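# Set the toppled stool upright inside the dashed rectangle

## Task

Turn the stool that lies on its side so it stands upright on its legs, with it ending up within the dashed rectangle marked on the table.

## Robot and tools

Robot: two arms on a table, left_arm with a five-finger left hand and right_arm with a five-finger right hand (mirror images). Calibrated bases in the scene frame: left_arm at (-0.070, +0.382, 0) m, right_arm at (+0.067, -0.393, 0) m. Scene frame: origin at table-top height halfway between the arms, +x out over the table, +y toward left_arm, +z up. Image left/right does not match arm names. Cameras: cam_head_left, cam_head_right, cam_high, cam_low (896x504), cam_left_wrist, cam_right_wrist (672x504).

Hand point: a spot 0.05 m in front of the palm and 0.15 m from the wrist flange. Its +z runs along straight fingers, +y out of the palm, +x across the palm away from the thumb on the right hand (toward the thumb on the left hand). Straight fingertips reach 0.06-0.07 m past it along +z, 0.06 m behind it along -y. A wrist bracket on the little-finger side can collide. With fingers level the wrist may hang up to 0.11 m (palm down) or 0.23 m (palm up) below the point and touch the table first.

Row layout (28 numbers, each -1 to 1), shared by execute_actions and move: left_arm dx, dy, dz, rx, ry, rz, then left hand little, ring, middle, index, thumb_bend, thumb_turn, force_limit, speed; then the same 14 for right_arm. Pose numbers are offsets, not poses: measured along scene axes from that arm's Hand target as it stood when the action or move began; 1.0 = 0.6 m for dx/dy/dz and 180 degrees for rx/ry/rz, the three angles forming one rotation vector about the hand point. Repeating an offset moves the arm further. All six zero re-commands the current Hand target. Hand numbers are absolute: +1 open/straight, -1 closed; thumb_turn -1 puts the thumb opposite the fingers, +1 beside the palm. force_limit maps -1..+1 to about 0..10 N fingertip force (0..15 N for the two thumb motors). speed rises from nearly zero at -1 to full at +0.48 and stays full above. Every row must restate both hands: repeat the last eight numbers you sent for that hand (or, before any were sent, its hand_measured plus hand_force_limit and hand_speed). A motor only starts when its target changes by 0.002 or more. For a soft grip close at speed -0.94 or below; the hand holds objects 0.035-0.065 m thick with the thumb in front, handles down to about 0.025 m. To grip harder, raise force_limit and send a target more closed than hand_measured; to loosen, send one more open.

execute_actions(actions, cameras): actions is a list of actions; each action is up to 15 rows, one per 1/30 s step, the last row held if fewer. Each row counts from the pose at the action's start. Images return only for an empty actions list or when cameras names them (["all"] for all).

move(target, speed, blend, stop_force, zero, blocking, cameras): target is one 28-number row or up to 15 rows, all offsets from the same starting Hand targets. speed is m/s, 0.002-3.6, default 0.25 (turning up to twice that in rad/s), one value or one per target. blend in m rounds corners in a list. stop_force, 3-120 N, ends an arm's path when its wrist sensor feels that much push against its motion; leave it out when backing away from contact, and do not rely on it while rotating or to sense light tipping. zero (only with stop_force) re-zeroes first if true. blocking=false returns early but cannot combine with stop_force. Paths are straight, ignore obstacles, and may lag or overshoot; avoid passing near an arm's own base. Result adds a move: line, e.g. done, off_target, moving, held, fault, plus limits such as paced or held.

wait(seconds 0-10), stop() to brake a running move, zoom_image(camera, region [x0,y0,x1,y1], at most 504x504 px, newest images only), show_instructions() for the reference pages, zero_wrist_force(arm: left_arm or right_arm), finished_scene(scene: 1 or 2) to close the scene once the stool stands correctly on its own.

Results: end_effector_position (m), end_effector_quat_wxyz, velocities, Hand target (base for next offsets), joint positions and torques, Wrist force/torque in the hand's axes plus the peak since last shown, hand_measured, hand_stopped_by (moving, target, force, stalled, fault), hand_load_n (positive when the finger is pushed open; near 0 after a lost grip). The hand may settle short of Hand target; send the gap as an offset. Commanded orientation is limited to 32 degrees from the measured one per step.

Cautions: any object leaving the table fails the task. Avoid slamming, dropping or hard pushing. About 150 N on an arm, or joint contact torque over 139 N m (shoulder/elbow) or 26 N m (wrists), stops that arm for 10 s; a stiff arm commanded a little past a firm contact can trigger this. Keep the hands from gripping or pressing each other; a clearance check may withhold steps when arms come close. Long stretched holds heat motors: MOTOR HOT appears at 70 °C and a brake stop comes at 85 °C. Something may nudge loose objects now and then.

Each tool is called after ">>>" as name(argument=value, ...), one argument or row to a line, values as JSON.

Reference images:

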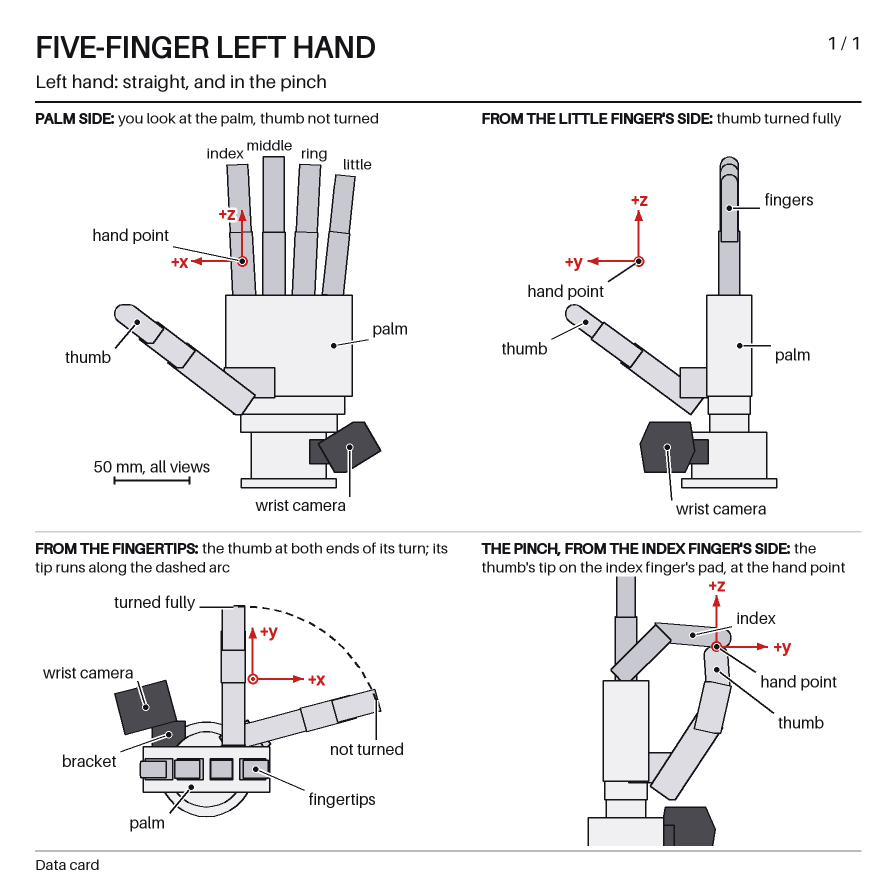

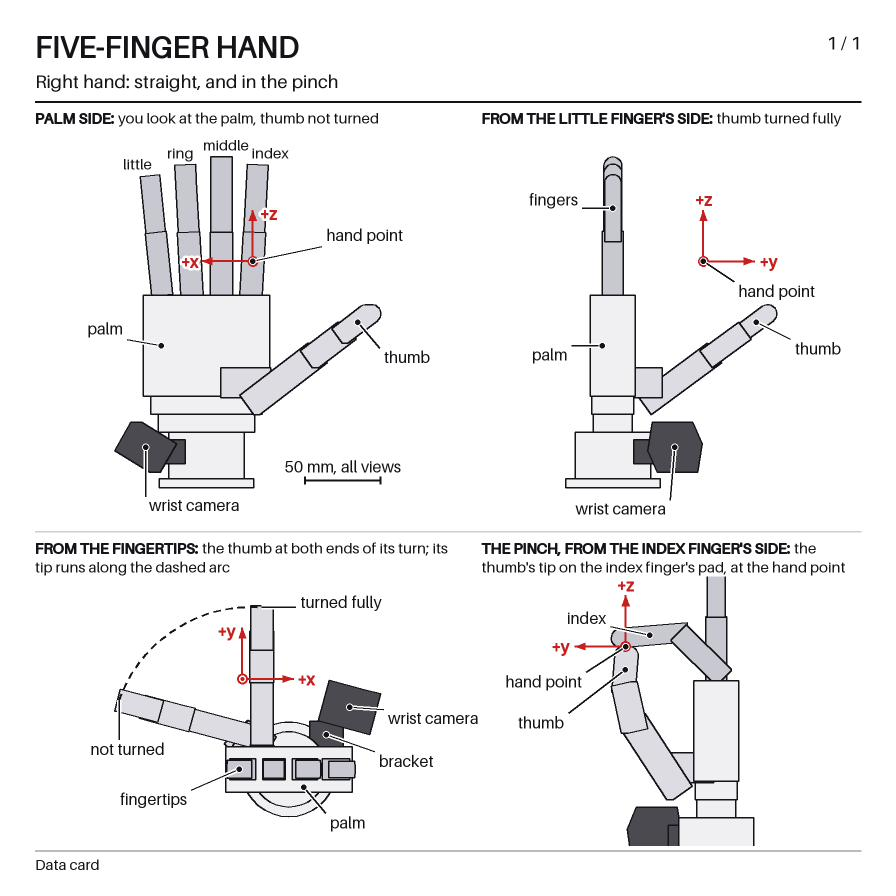

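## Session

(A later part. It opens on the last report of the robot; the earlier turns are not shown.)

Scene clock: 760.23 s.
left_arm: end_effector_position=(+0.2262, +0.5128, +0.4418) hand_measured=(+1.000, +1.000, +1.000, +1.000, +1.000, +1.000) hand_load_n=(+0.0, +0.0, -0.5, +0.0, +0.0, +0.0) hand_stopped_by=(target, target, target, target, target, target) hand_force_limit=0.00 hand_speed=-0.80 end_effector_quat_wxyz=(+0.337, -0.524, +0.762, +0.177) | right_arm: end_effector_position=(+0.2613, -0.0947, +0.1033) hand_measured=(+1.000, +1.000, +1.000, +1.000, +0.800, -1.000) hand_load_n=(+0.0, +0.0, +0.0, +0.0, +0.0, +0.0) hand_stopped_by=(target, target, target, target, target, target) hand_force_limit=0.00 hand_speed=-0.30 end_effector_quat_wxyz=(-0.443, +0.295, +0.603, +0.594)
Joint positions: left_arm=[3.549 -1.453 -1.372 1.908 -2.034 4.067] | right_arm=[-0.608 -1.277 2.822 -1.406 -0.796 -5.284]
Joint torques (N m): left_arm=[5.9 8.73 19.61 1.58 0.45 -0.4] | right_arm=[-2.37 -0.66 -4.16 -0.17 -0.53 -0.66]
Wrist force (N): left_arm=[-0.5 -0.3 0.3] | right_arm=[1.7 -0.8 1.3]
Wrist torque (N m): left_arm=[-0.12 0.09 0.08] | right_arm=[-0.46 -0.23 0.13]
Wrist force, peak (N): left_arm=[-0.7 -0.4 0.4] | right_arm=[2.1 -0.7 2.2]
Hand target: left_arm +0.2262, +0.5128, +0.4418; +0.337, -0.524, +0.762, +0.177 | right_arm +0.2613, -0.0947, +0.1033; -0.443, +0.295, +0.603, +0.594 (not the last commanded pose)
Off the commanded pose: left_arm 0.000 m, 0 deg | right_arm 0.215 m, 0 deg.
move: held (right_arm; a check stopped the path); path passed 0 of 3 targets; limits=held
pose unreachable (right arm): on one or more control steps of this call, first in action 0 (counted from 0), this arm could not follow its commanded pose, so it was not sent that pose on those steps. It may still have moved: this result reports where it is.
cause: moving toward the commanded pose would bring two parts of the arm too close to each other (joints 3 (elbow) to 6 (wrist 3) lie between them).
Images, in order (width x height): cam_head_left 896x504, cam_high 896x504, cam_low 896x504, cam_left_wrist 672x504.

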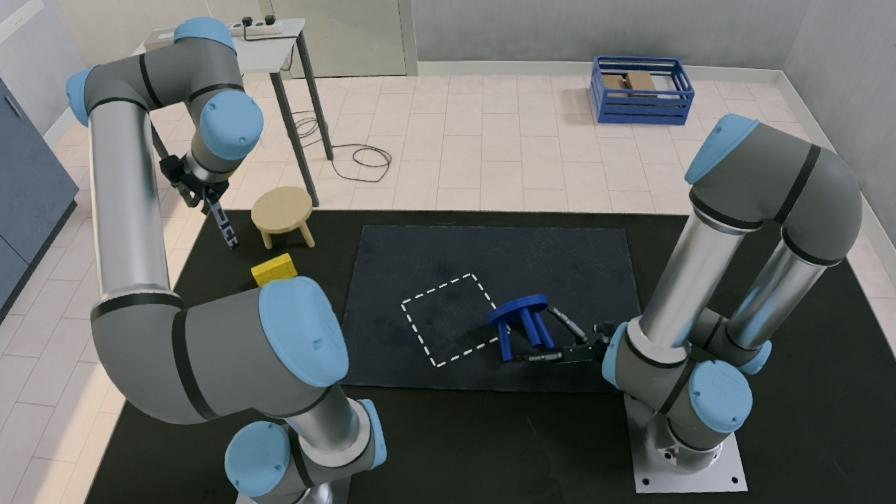

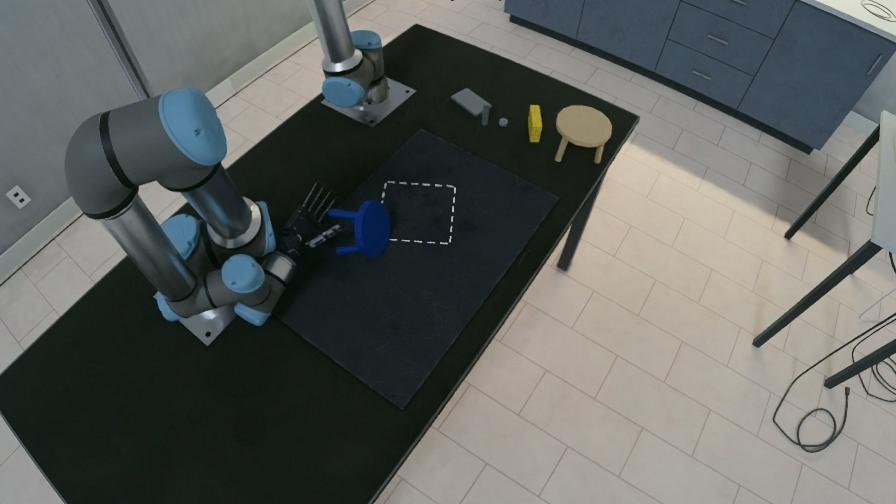

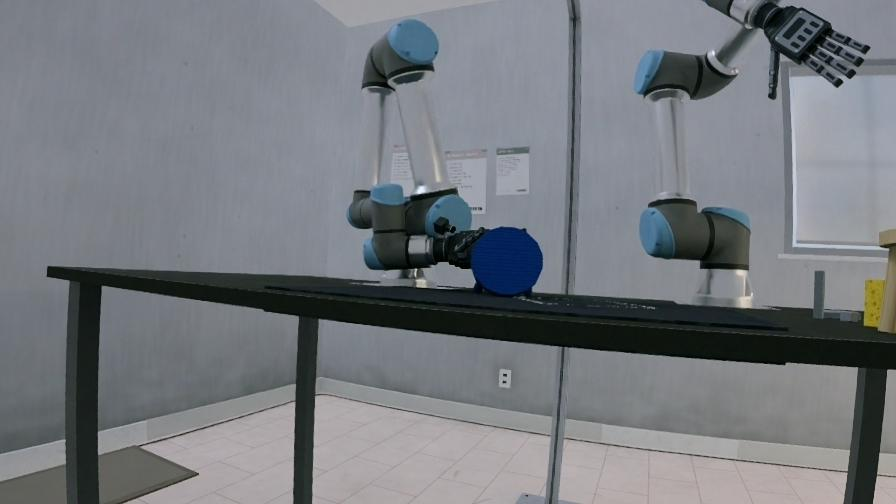

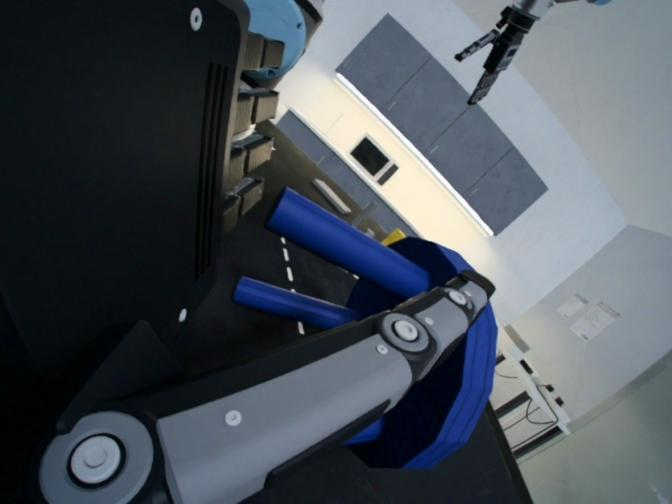

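>>> move(
  target=[
    [0,0,0,0,0,0,1,1,1,1,1,1,0,-0.8,0.002,0.034,0.004,0,0,0,1,1,1,1,1,-1,0.0,-0.3],
    [0,0,0,0,0,0,1,1,1,1,1,1,0,-0.8,0.002,0.034,0.01,-0.015,0.08,0.008,1,1,1,1,1,-1,0.0,-0.3],
  ],
  cameras=["cam_high","cam_head_left","cam_left_wrist"],
  speed=0.05,
)

Scene clock: 769.23 s.
left_arm: end_effector_position=(+0.2262, +0.5128, +0.4418) hand_measured=(+1.000, +1.000, +1.000, +1.000, +1.000, +1.000) hand_load_n=(+0.0, +0.0, +0.0, +0.0, +0.0, +0.0) hand_stopped_by=(target, target, target, target, target, target) hand_force_limit=0.00 hand_speed=-0.80 end_effector_quat_wxyz=(+0.337, -0.524, +0.762, +0.177) | right_arm: end_effector_position=(+0.2626, -0.0744, +0.1093) hand_measured=(+1.000, +1.000, +1.000, +1.000, +1.000, -1.000) hand_load_n=(+0.0, +0.0, +0.0, +0.0, +0.0, +0.5) hand_stopped_by=(target, target, target, target, target, target) hand_force_limit=0.00 hand_speed=-0.30 end_effector_quat_wxyz=(+0.516, -0.370, -0.560, -0.532) end_effector_velocity=(+0.001, +0.000, +0.000) end_effector_angular_velocity=(-0.001, -0.008, -0.001)
Joint positions: left_arm=[3.549 -1.453 -1.372 1.908 -2.034 4.067] | right_arm=[-0.462 -1.422 2.773 -1.188 -0.652 -5.06]
Joint velocities: left_arm=[within noise] | right_arm=[0 0 0 -0.003 0 -0.005]
Joint torques (N m): left_arm=[4.34 10.15 20.26 1.75 0.28 -0.4] | right_arm=[5.85 0.85 -6.32 -0.25 2.11 -1.77]
Wrist force (N): left_arm=[-0.3 -0.3 0.4] | right_arm=[2.1 -0.9 1.7]
Wrist torque (N m): left_arm=[-0.12 0.07 0.08] | right_arm=[-0.53 -0.27 0.20]
Wrist force, peak (N): left_arm=[-0.8 -0.1 0.4] | right_arm=[2.3 -0.9 1.8]
Hand target: left_arm +0.2262, +0.5128, +0.4418; +0.337, -0.524, +0.762, +0.177 | right_arm +0.2625, -0.0743, +0.1093; +0.516, -0.370, -0.560, -0.532
Off the commanded pose: left_arm 0.000 m, 0 deg | right_arm 0.000 m, 0 deg.
move: done
Images, in order (width x height): cam_head_left 896x504, cam_high 896x504, cam_left_wrist 672x504.

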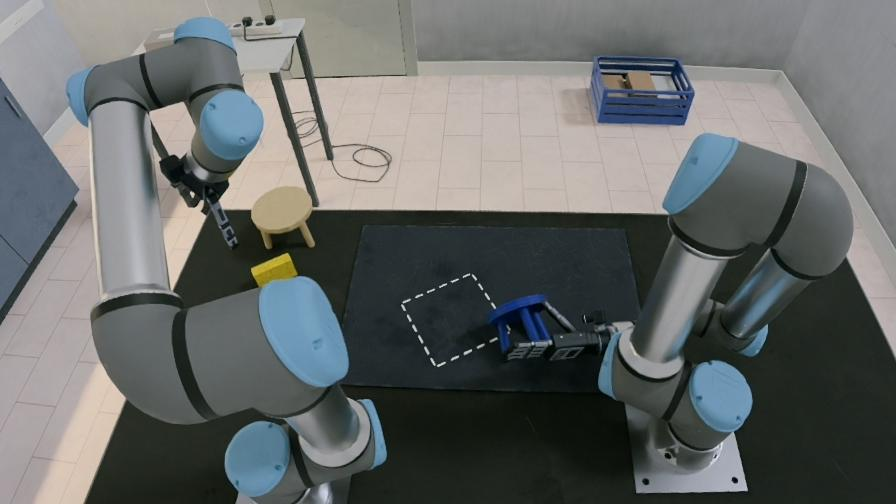

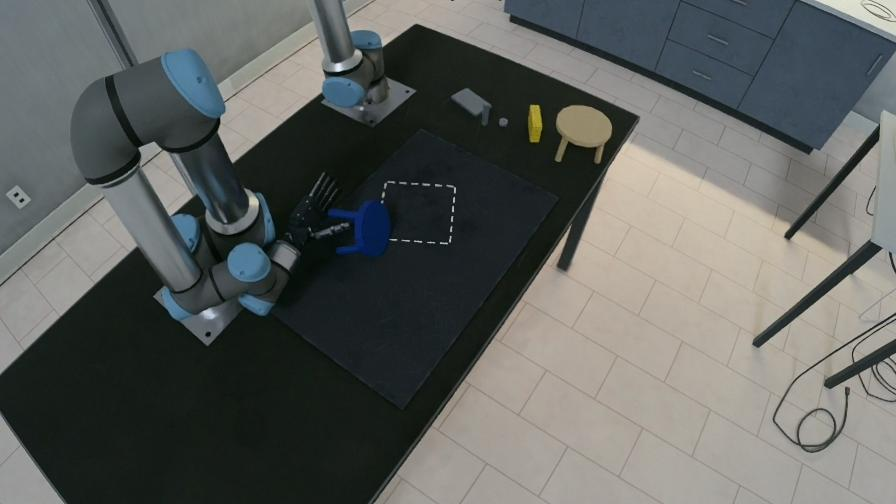

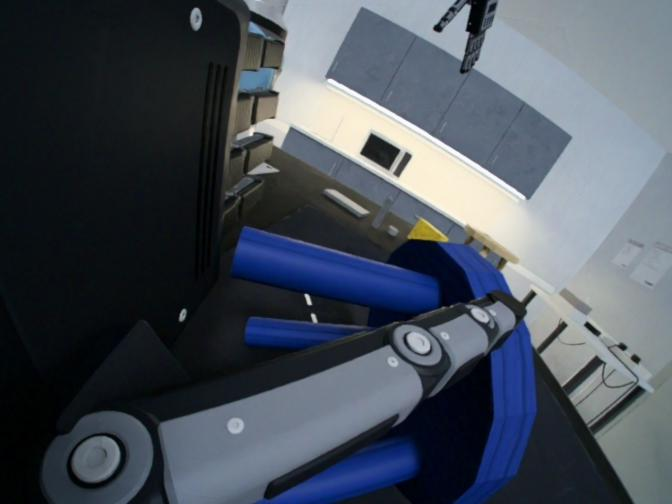

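>>> move(
  target=[
    [0,0,0,0,0,0,1,1,1,1,1,1,0,-0.8,-0.014,0.0,0.07,0,0,0,1,1,1,1,1,-1,0.0,-0.3],
    [0,0,0,0,0,0,1,1,1,1,1,1,0,-0.8,-0.01,0.0,0.2,0,0,0,1,1,1,1,1,-1,0.0,-0.3],
    [0,0,0,0,0,0,1,1,1,1,1,1,0,-0.8,0.1,0.05,0.4,0,0,0,1,1,1,1,1,-1,0.0,-0.3],
  ],
  cameras=["cam_high","cam_low","cam_head_left","cam_left_wrist"],
  speed=0.1,
  blend=0.01,
)

>>> zoom_image(
  camera="cam_head_left",
  region=[440, 260, 600, 400],
)

>>> zoom_image(
  camera="cam_high",
  region=[300, 170, 460, 290],
)

Scene clock: 776.30 s.
left_arm: end_effector_position=(+0.2262, +0.5128, +0.4418) hand_measured=(+1.000, +1.000, +1.000, +1.000, +1.000, +1.000) hand_load_n=(+0.0, +0.0, +0.0, +0.0, +0.0, +0.0) hand_stopped_by=(target, target, target, target, target, target) hand_force_limit=0.00 hand_speed=-0.80 end_effector_quat_wxyz=(+0.337, -0.524, +0.762, +0.177) | right_arm: end_effector_position=(+0.2624, -0.0743, +0.1097) hand_measured=(+1.000, +1.000, +1.000, +1.000, +1.000, -1.000) hand_load_n=(+0.0, +0.0, +0.0, +0.0, +0.0, +0.0) hand_stopped_by=(target, target, target, target, target, target) hand_force_limit=0.00 hand_speed=-0.30 end_effector_quat_wxyz=(+0.516, -0.370, -0.560, -0.532)
Joint positions: left_arm=[3.549 -1.453 -1.372 1.908 -2.034 4.067] | right_arm=[-0.463 -1.424 2.773 -1.185 -0.653 -5.061]
Joint torques (N m): left_arm=[4.52 10.19 19.92 1.45 0.59 -0.34] | right_arm=[-2.12 4.08 3.07 -0.34 -2 1.15]
Wrist force (N): left_arm=[-0.4 -0.2 0.2] | right_arm=[2.0 -0.7 1.6]
Wrist torque (N m): left_arm=[-0.09 0.08 0.07] | right_arm=[-0.49 -0.26 0.21]
Wrist force, peak (N): left_arm=[-0.6 -0.2 0.5] | right_arm=[3.2 -1.0 1.6]
Hand target: left_arm +0.2262, +0.5128, +0.4418; +0.337, -0.524, +0.762, +0.177 | right_arm +0.2624, -0.0743, +0.1097; +0.516, -0.370, -0.560, -0.532 (not the last commanded pose)
Off the commanded pose: left_arm 0.000 m, 0 deg | right_arm 0.249 m, 0 deg.
move: held (right_arm; a check stopped the path); path passed 0 of 3 targets; limits=held
pose unreachable (right arm): on one or more control steps of this call, first in action 0 (counted from 0), this arm could not follow its commanded pose, so it was not sent that pose on those steps. It may still have moved: this result reports where it is.
cause: moving toward the commanded pose would bring two parts of the arm too close to each other (joints 3 (elbow) to 6 (wrist 3) lie between them).
Images, in order (width x height): cam_head_left 896x504, cam_high 896x504, cam_low 896x504, cam_left_wrist 672x504.

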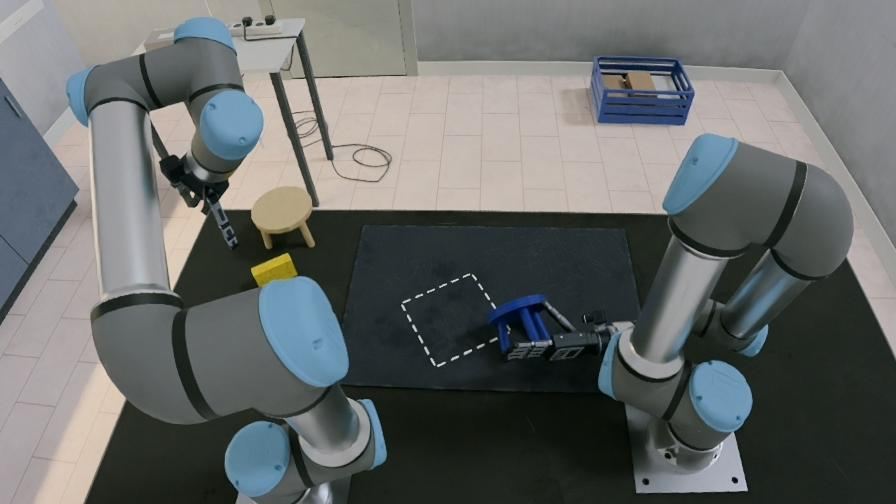

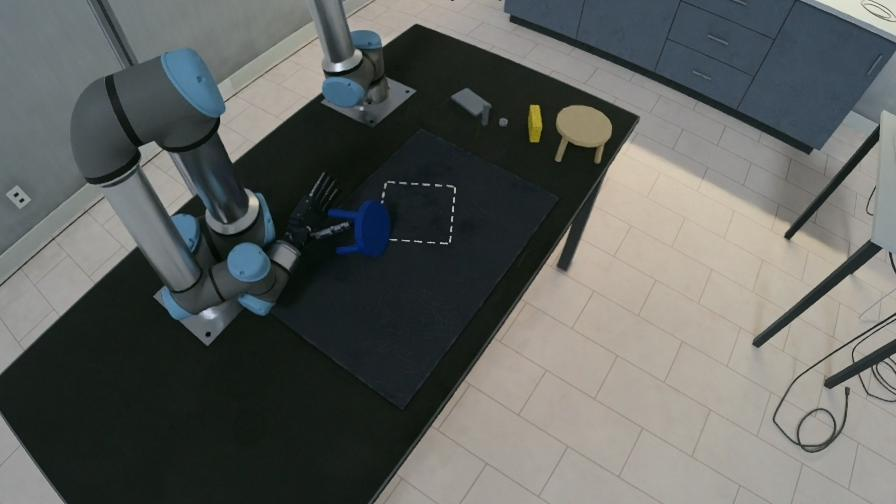

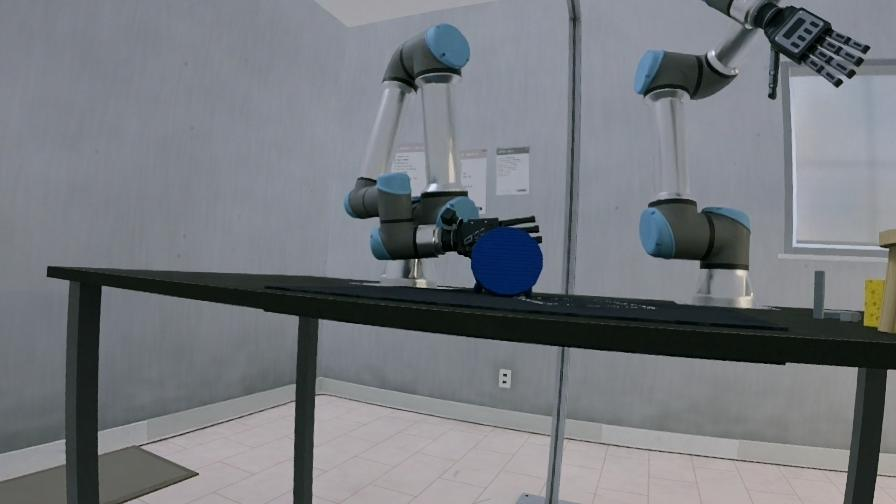

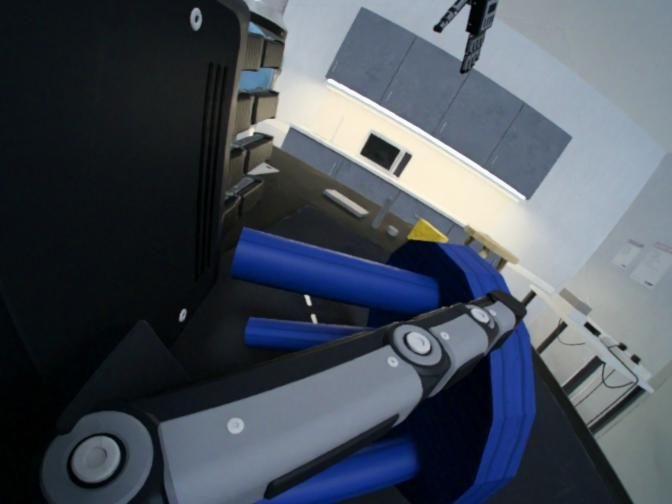

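Scaled by 3.150 from the camera's 896x504 image, which has a finer 1280x720 frame.

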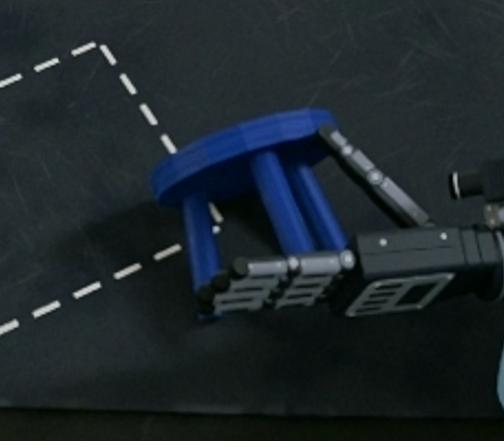

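Scaled by 3.150 from the camera's 896x504 image, which has a finer 1280x720 frame.

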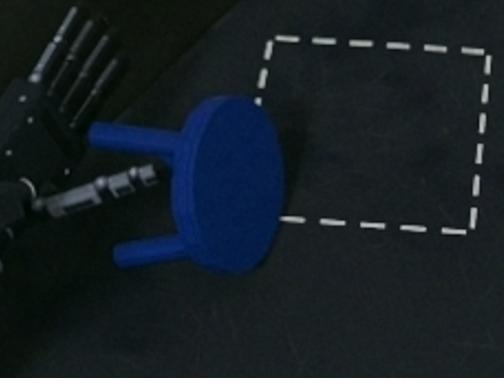

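>>> move(
  target=[
    [0,0,0,0,0,0,1,1,1,1,1,1,0,-0.8,0,0,0.0,0,0,0,1,1,1,1,1,1,0.0,-0.3],
    [0,0,0,0,0,0,1,1,1,1,1,1,0,-0.8,0.0,0.08,0.02,0,0,0,1,1,1,1,1,1,0.0,-0.3],
    [0,0,0,0,0,0,1,1,1,1,1,1,0,-0.8,-0.01,0.13,0.1,0,0,0,1,1,1,1,1,1,0.0,-0.3],
    [0,0,0,0,0,0,1,1,1,1,1,1,0,-0.8,0.1,0.13,0.4,0,0,0,1,1,1,1,1,1,0.0,-0.3],
  ],
  cameras=["cam_high","cam_low","cam_head_left","cam_left_wrist"],
  speed=0.1,
)

>>> zoom_image(
  camera="cam_head_left",
  region=[440, 260, 600, 400],
)

>>> zoom_image(
  camera="cam_high",
  region=[300, 170, 460, 290],
)

Scene clock: 786.63 s.
left_arm: end_effector_position=(+0.2262, +0.5128, +0.4418) hand_measured=(+1.000, +1.000, +1.000, +1.000, +1.000, +1.000) hand_load_n=(+0.0, +0.0, -0.5, +0.0, +0.0, +0.0) hand_stopped_by=(target, target, target, target, target, target) hand_force_limit=0.00 hand_speed=-0.80 end_effector_quat_wxyz=(+0.337, -0.524, +0.762, +0.177) | right_arm: end_effector_position=(+0.3224, +0.0036, +0.3498) hand_measured=(+1.000, +1.000, +1.000, +1.000, +1.000, +1.000) hand_load_n=(+0.0, +0.0, +0.0, +0.0, +0.0, +0.0) hand_stopped_by=(target, target, target, target, target, target) hand_force_limit=0.00 hand_speed=-0.30 end_effector_quat_wxyz=(+0.516, -0.370, -0.560, -0.533)
Joint positions: left_arm=[3.549 -1.453 -1.372 1.908 -2.034 4.067] | right_arm=[0.02 -1.731 2.137 0.142 -0.191 -5.47]
Joint torques (N m): left_arm=[4.45 10.96 19.94 1.63 0.29 -0.11] | right_arm=[8.69 3.46 -15.24 0.1 1.91 1.1]
Wrist force (N): left_arm=[-0.3 -0.2 0.1] | right_arm=[1.6 -0.4 1.8]
Wrist torque (N m): left_arm=[-0.09 0.06 0.08] | right_arm=[-0.42 -0.25 0.21]
Wrist force, peak (N): left_arm=[-0.6 -0.2 0.5] | right_arm=[17.5 2.9 -5.1]
Hand target: left_arm +0.2262, +0.5128, +0.4418; +0.337, -0.524, +0.762, +0.177 | right_arm +0.3224, +0.0037, +0.3497; +0.516, -0.370, -0.560, -0.532
Off the commanded pose: left_arm 0.000 m, 0 deg | right_arm 0.000 m, 0 deg.
move: done
Images, in order (width x height): cam_head_left 896x504, cam_high 896x504, cam_low 896x504, cam_left_wrist 672x504.

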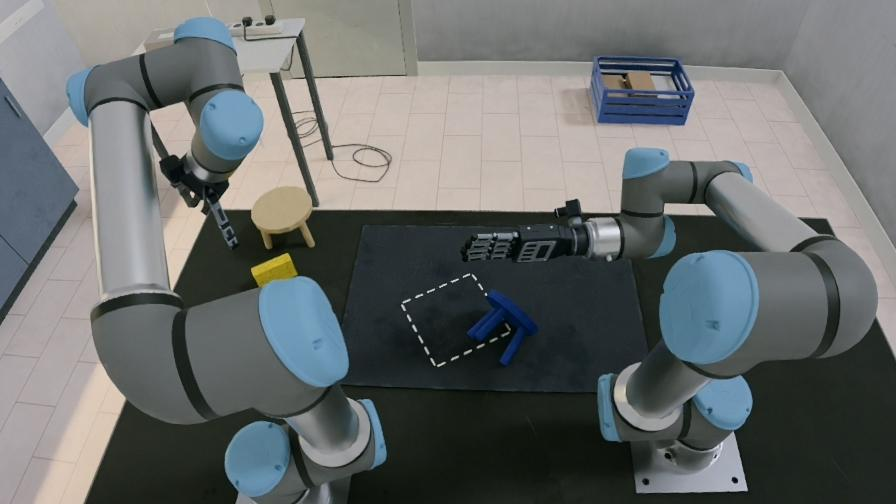

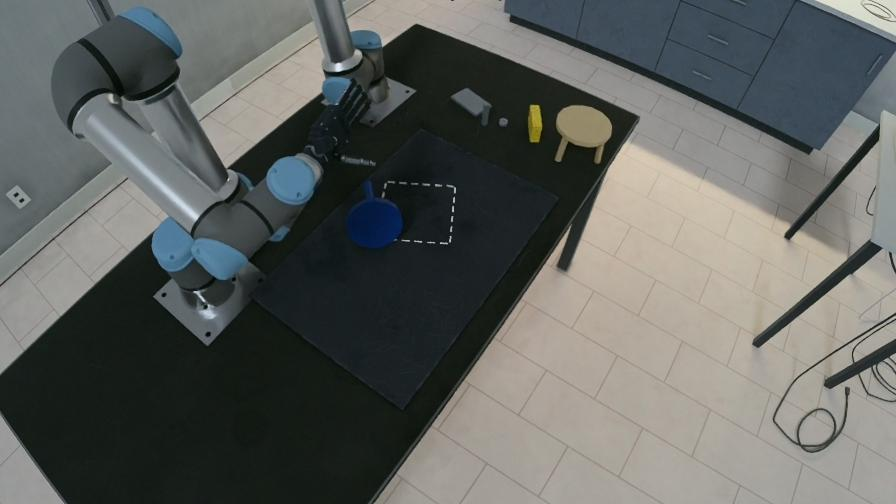

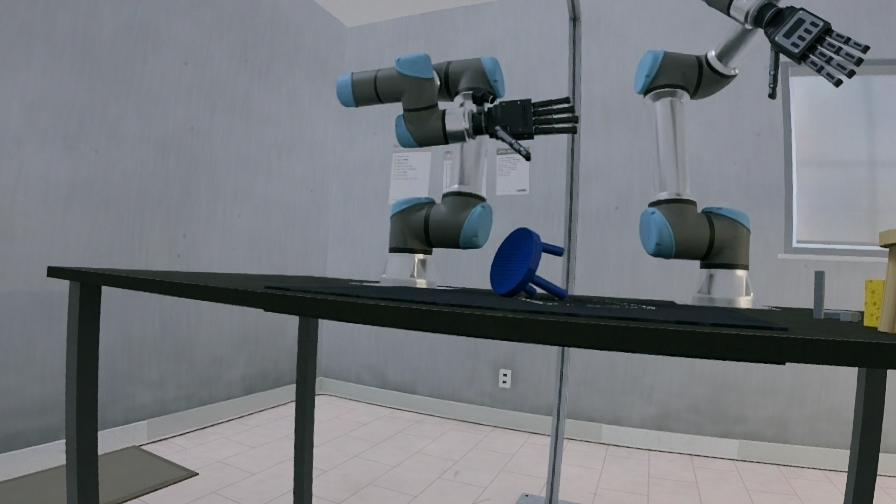

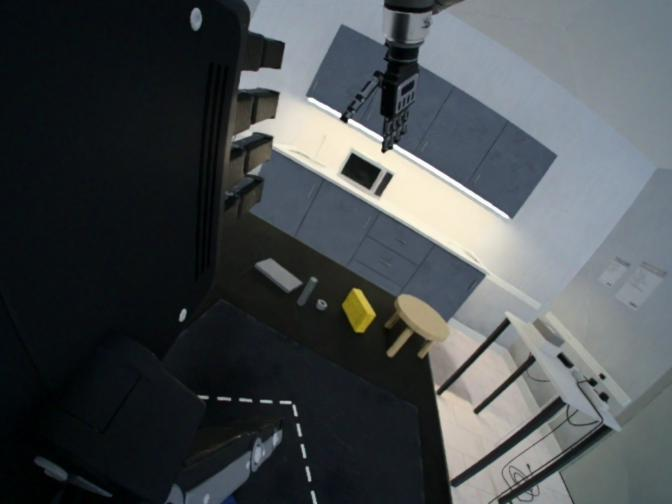

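Scaled by 3.150 from the camera's 896x504 image, which has a finer 1280x720 frame.

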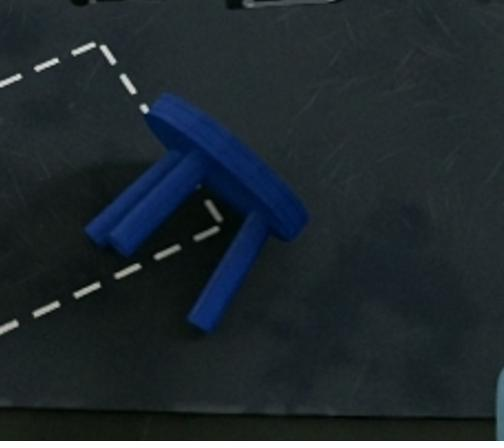

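Scaled by 3.150 from the camera's 896x504 image, which has a finer 1280x720 frame.

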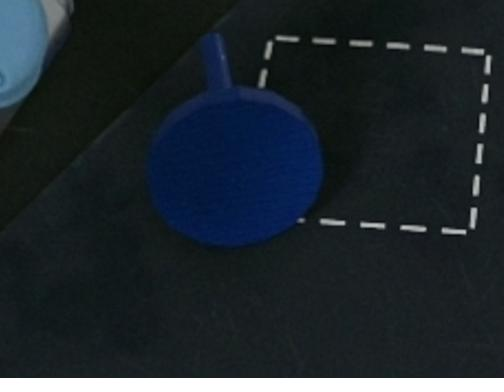

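>>> move(
  target=[
    [0,0,0,0,0,0,1,1,1,1,1,1,0,-0.8,0.3,-0.5,0.12,0,0,0,1,1,1,1,1,1,0.0,-0.3],
    [0.03,-0.62,0.0,-0.2413,0.0795,-0.1526,1,1,1,1,1,1,0,-0.8,0.3,-0.5,0.12,0,0,0,1,1,1,1,1,1,0.0,-0.3],
  ],
  cameras=["all"],
  speed=0.3,
)

Scene clock: 813.93 s.
left_arm: end_effector_position=(+0.2442, +0.1409, +0.4418) hand_measured=(+1.000, +1.000, +1.000, +1.000, +1.000, +1.000) hand_load_n=(+0.0, +0.0, +0.0, +0.0, +0.0, +0.0) hand_stopped_by=(target, target, target, target, target, target) hand_force_limit=0.00 hand_speed=-0.80 end_effector_quat_wxyz=(+0.059, -0.394, +0.907, -0.135) | right_arm: end_effector_position=(+0.5024, -0.2963, +0.4217) hand_measured=(+1.000, +1.000, +1.000, +1.000, +1.000, +1.000) hand_load_n=(+0.0, +0.0, +0.0, +0.0, +0.0, +0.0) hand_stopped_by=(target, target, target, target, target, target) hand_force_limit=0.00 hand_speed=-0.30 end_effector_quat_wxyz=(+0.516, -0.370, -0.560, -0.532)
Joint positions: left_arm=[2.93 -1.795 -0.962 1.442 -1.423 3.655] | right_arm=[-0.673 -1.442 1.624 -0.052 -0.861 -5.016]
Joint torques (N m): left_arm=[3.55 27.78 14.18 0.95 1.14 2.2] | right_arm=[-6.36 -11.89 -29.31 2.76 -2.1 -1.47]
Wrist force (N): left_arm=[0.1 -0.1 -0.3] | right_arm=[1.7 -0.3 1.4]
Wrist torque (N m): left_arm=[-0.05 0.03 0.01] | right_arm=[-0.39 -0.17 0.17]
Wrist force, peak (N): left_arm=[1.1 -1.6 0.2] | right_arm=[1.3 -2.0 3.1]
Hand target: left_arm +0.2442, +0.1408, +0.4418; +0.059, -0.394, +0.907, -0.135 | right_arm +0.5024, -0.2963, +0.4217; +0.516, -0.370, -0.560, -0.532
Off the commanded pose: left_arm 0.000 m, 0 deg | right_arm 0.000 m, 0 deg.
move: done

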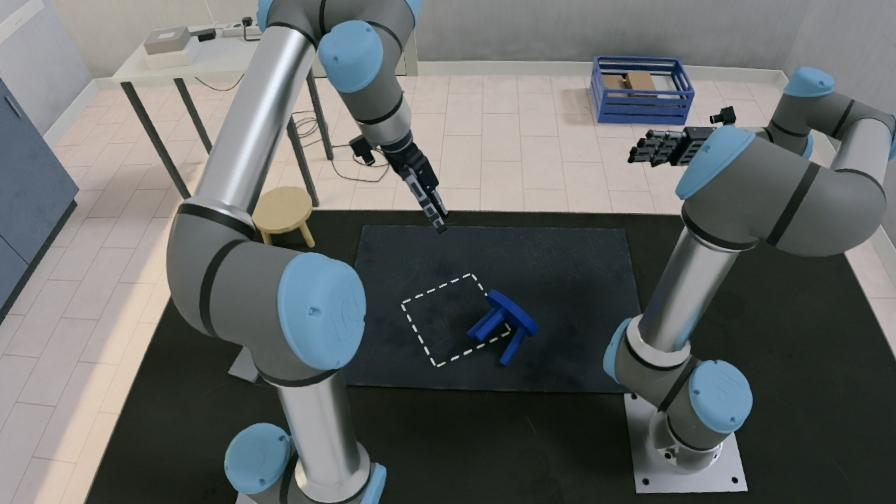

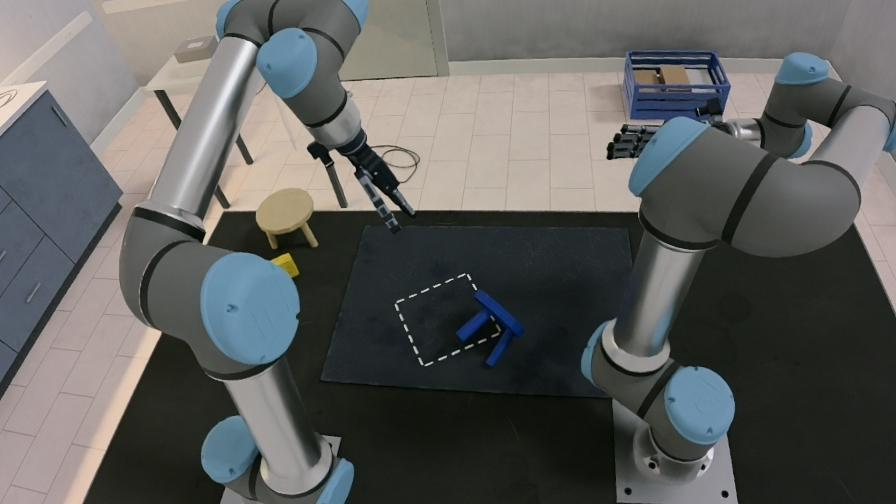

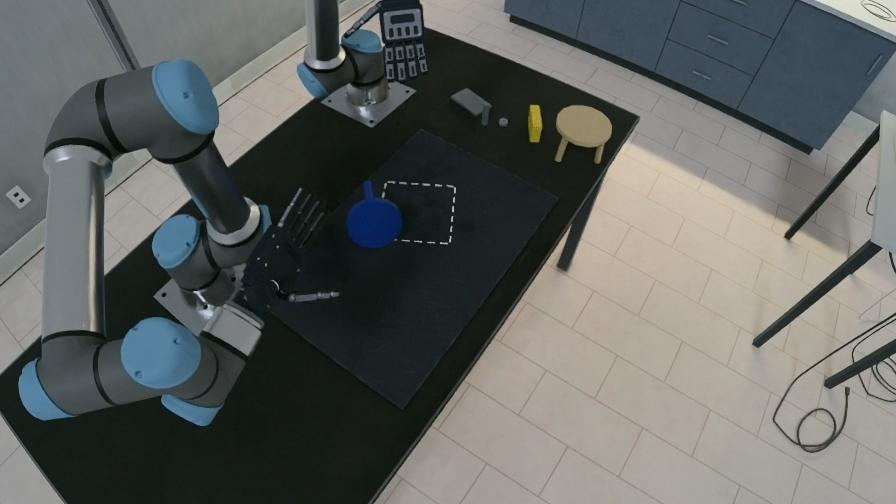

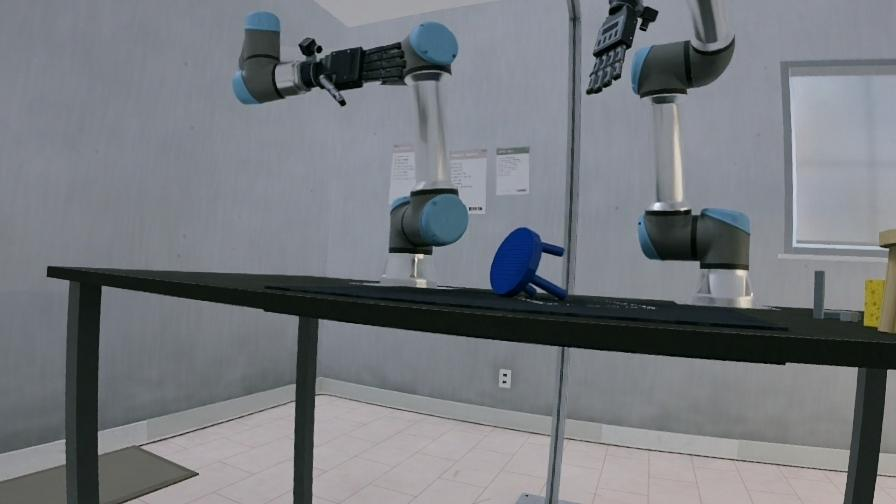

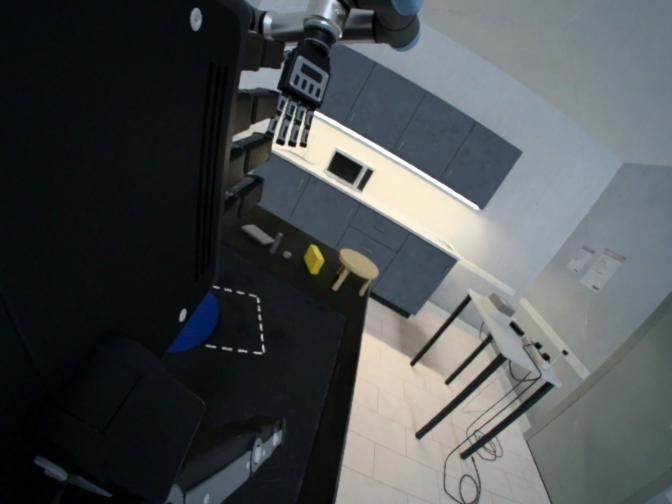

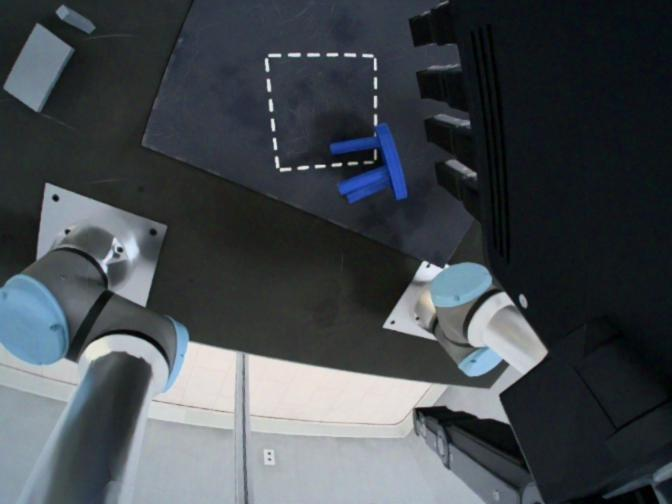

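>>> move(
  target=[0.0,-0.285,-0.235,0,0,0,1,1,1,1,1,1,0,-0.8,0,0,0,0,0,0,1,1,1,1,1,1,0.0,-0.3],
  cameras=["all"],
  speed=0.2,
)

>>> zoom_image(
  camera="cam_head_left",
  region=[420, 180, 600, 380],
)

>>> zoom_image(
  camera="cam_low",
  region=[430, 140, 630, 320],
)

>>> zoom_image(
  camera="cam_high",
  region=[300, 100, 480, 280],
)

Scene clock: 827.70 s.
left_arm: end_effector_position=(+0.2443, -0.0301, +0.3009) hand_measured=(+1.000, +1.000, +1.000, +1.000, +1.000, +1.000) hand_load_n=(+0.0, +0.0, -0.5, +0.0, +0.0, +0.0) hand_stopped_by=(target, target, target, target, target, target) hand_force_limit=0.00 hand_speed=-0.80 end_effector_quat_wxyz=(+0.059, -0.394, +0.907, -0.135) | right_arm: end_effector_position=(+0.5024, -0.2963, +0.4217) hand_measured=(+1.000, +1.000, +1.000, +1.000, +1.000, +1.000) hand_load_n=(+0.0, +0.0, +0.0, +0.0, +0.0, +0.0) hand_stopped_by=(target, target, target, target, target, target) hand_force_limit=0.00 hand_speed=-0.30 end_effector_quat_wxyz=(+0.516, -0.370, -0.560, -0.532)
Joint positions: left_arm=[2.555 -2.025 -1.009 1.755 -1.526 3.292] | right_arm=[-0.673 -1.442 1.624 -0.052 -0.861 -5.016]
Joint torques (N m): left_arm=[-1.51 35.16 10.06 -3.07 2.13 0.99] | right_arm=[-6.46 -11.94 -29.47 2.69 -2.68 -1.41]
Wrist force (N): left_arm=[0.3 -0.2 -0.4] | right_arm=[1.6 -0.3 1.5]
Wrist torque (N m): left_arm=[-0.01 0.00 -0.05] | right_arm=[-0.39 -0.16 0.17]
Wrist force, peak (N): left_arm=[1.4 -0.9 1.1] | right_arm=[2.0 -0.4 1.6]
Hand target: left_arm +0.2442, -0.0302, +0.3008; +0.059, -0.394, +0.907, -0.135 | right_arm +0.5024, -0.2963, +0.4217; +0.516, -0.370, -0.560, -0.532
Off the commanded pose: left_arm 0.000 m, 0 deg | right_arm 0.000 m, 0 deg.
move: done

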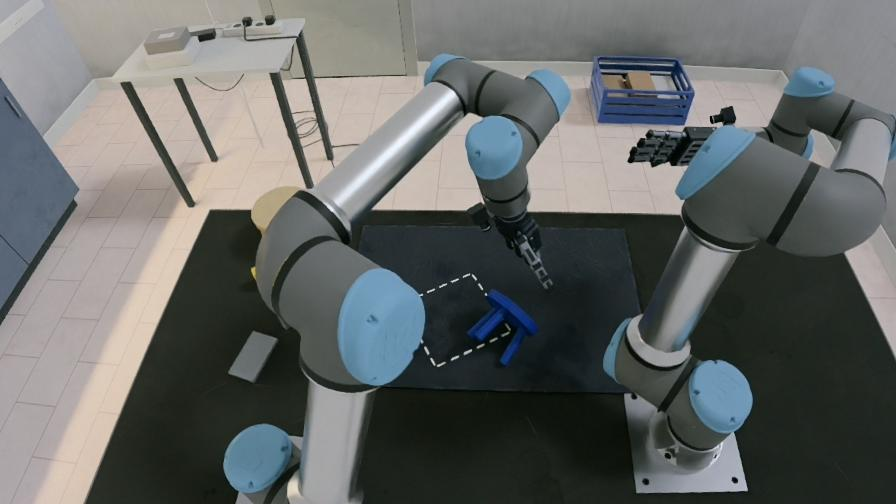

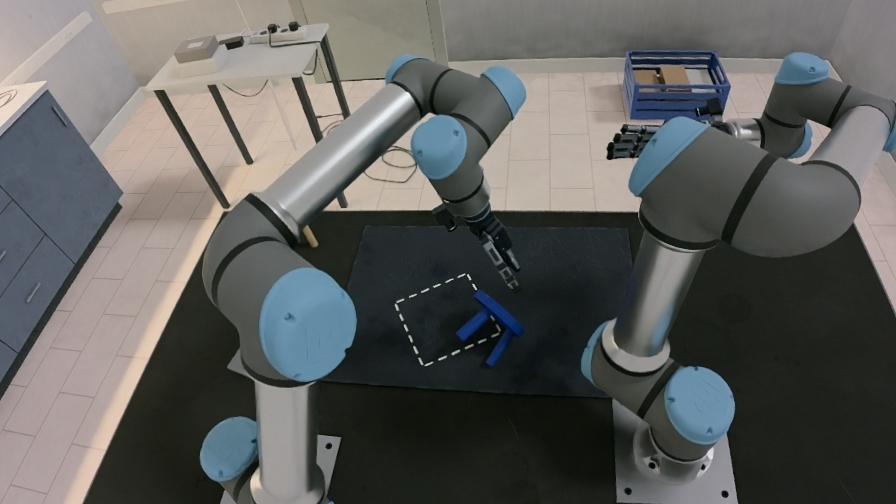

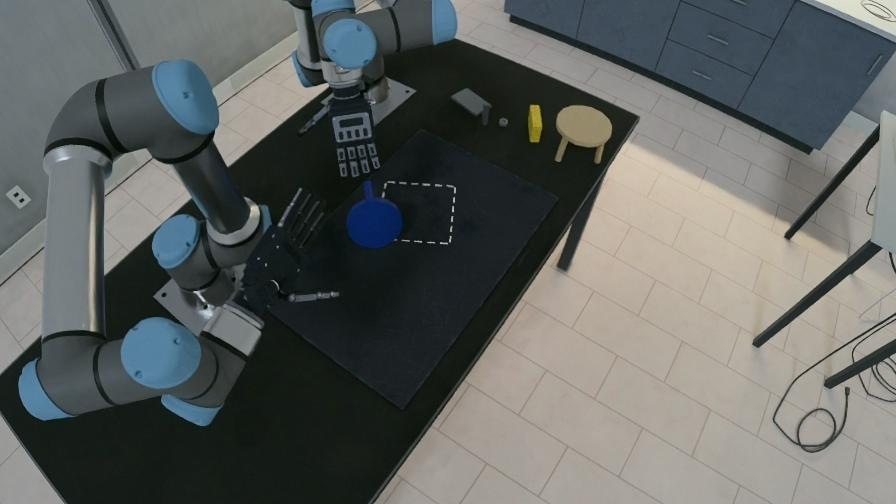

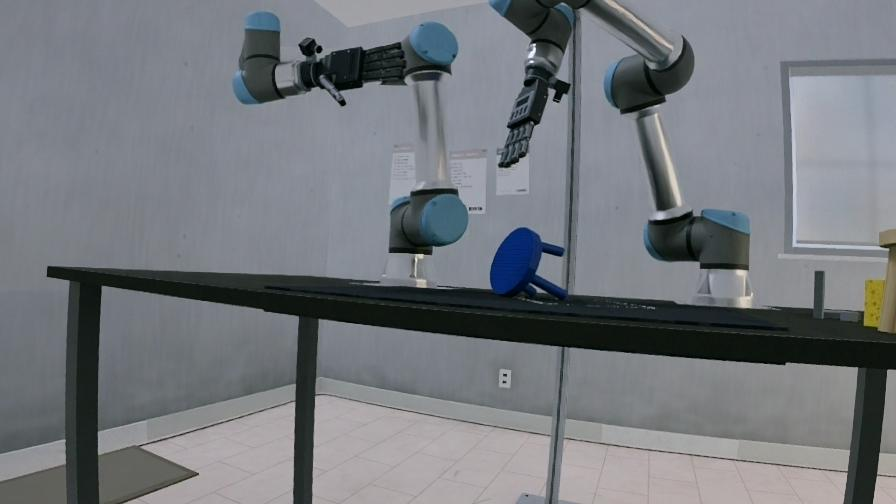

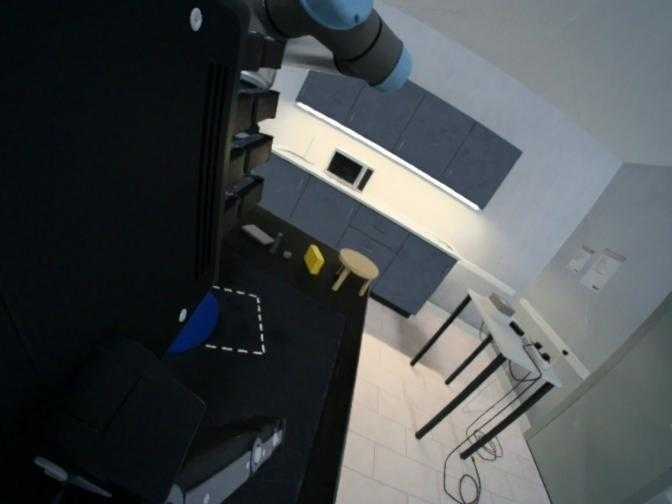

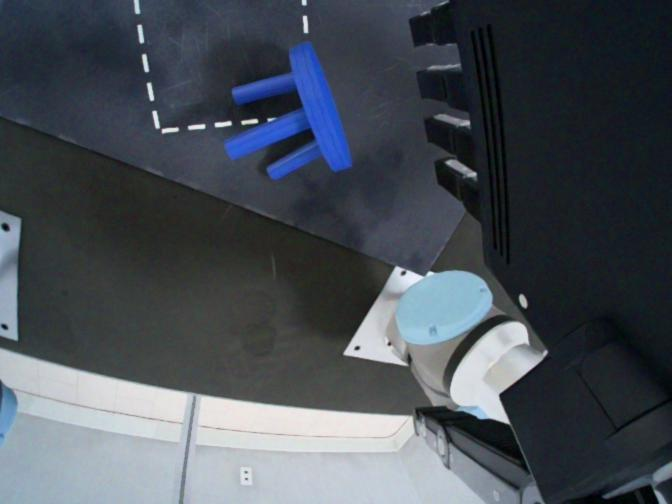

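Scaled by 2.520 from the camera's 896x504 image, which has a finer 1280x720 frame.

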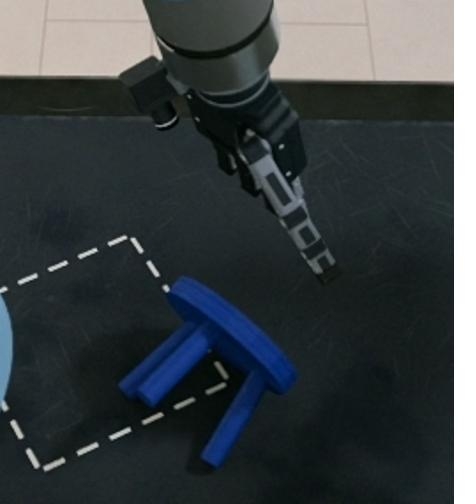

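Scaled by 2.520 from the camera's 896x504 image, which has a finer 1280x720 frame.

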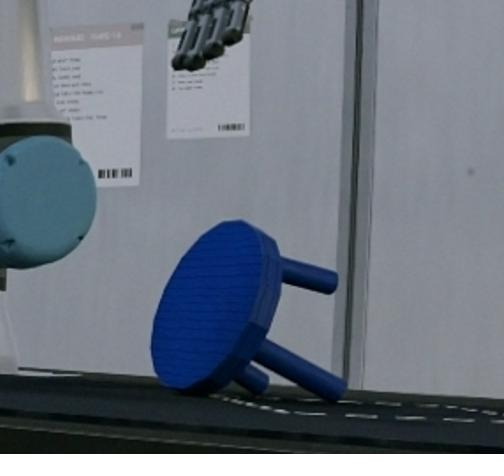

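Scaled by 2.800 from the camera's 896x504 image, which has a finer 1280x720 frame.

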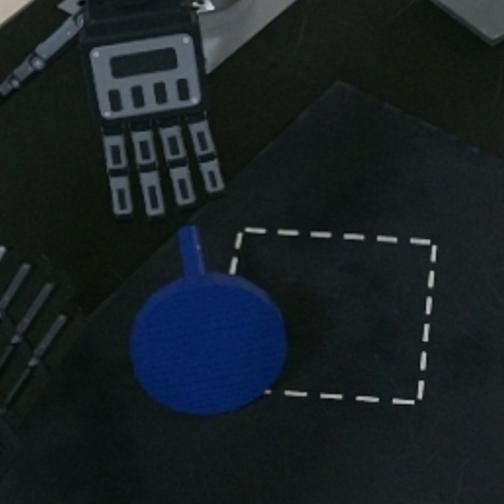

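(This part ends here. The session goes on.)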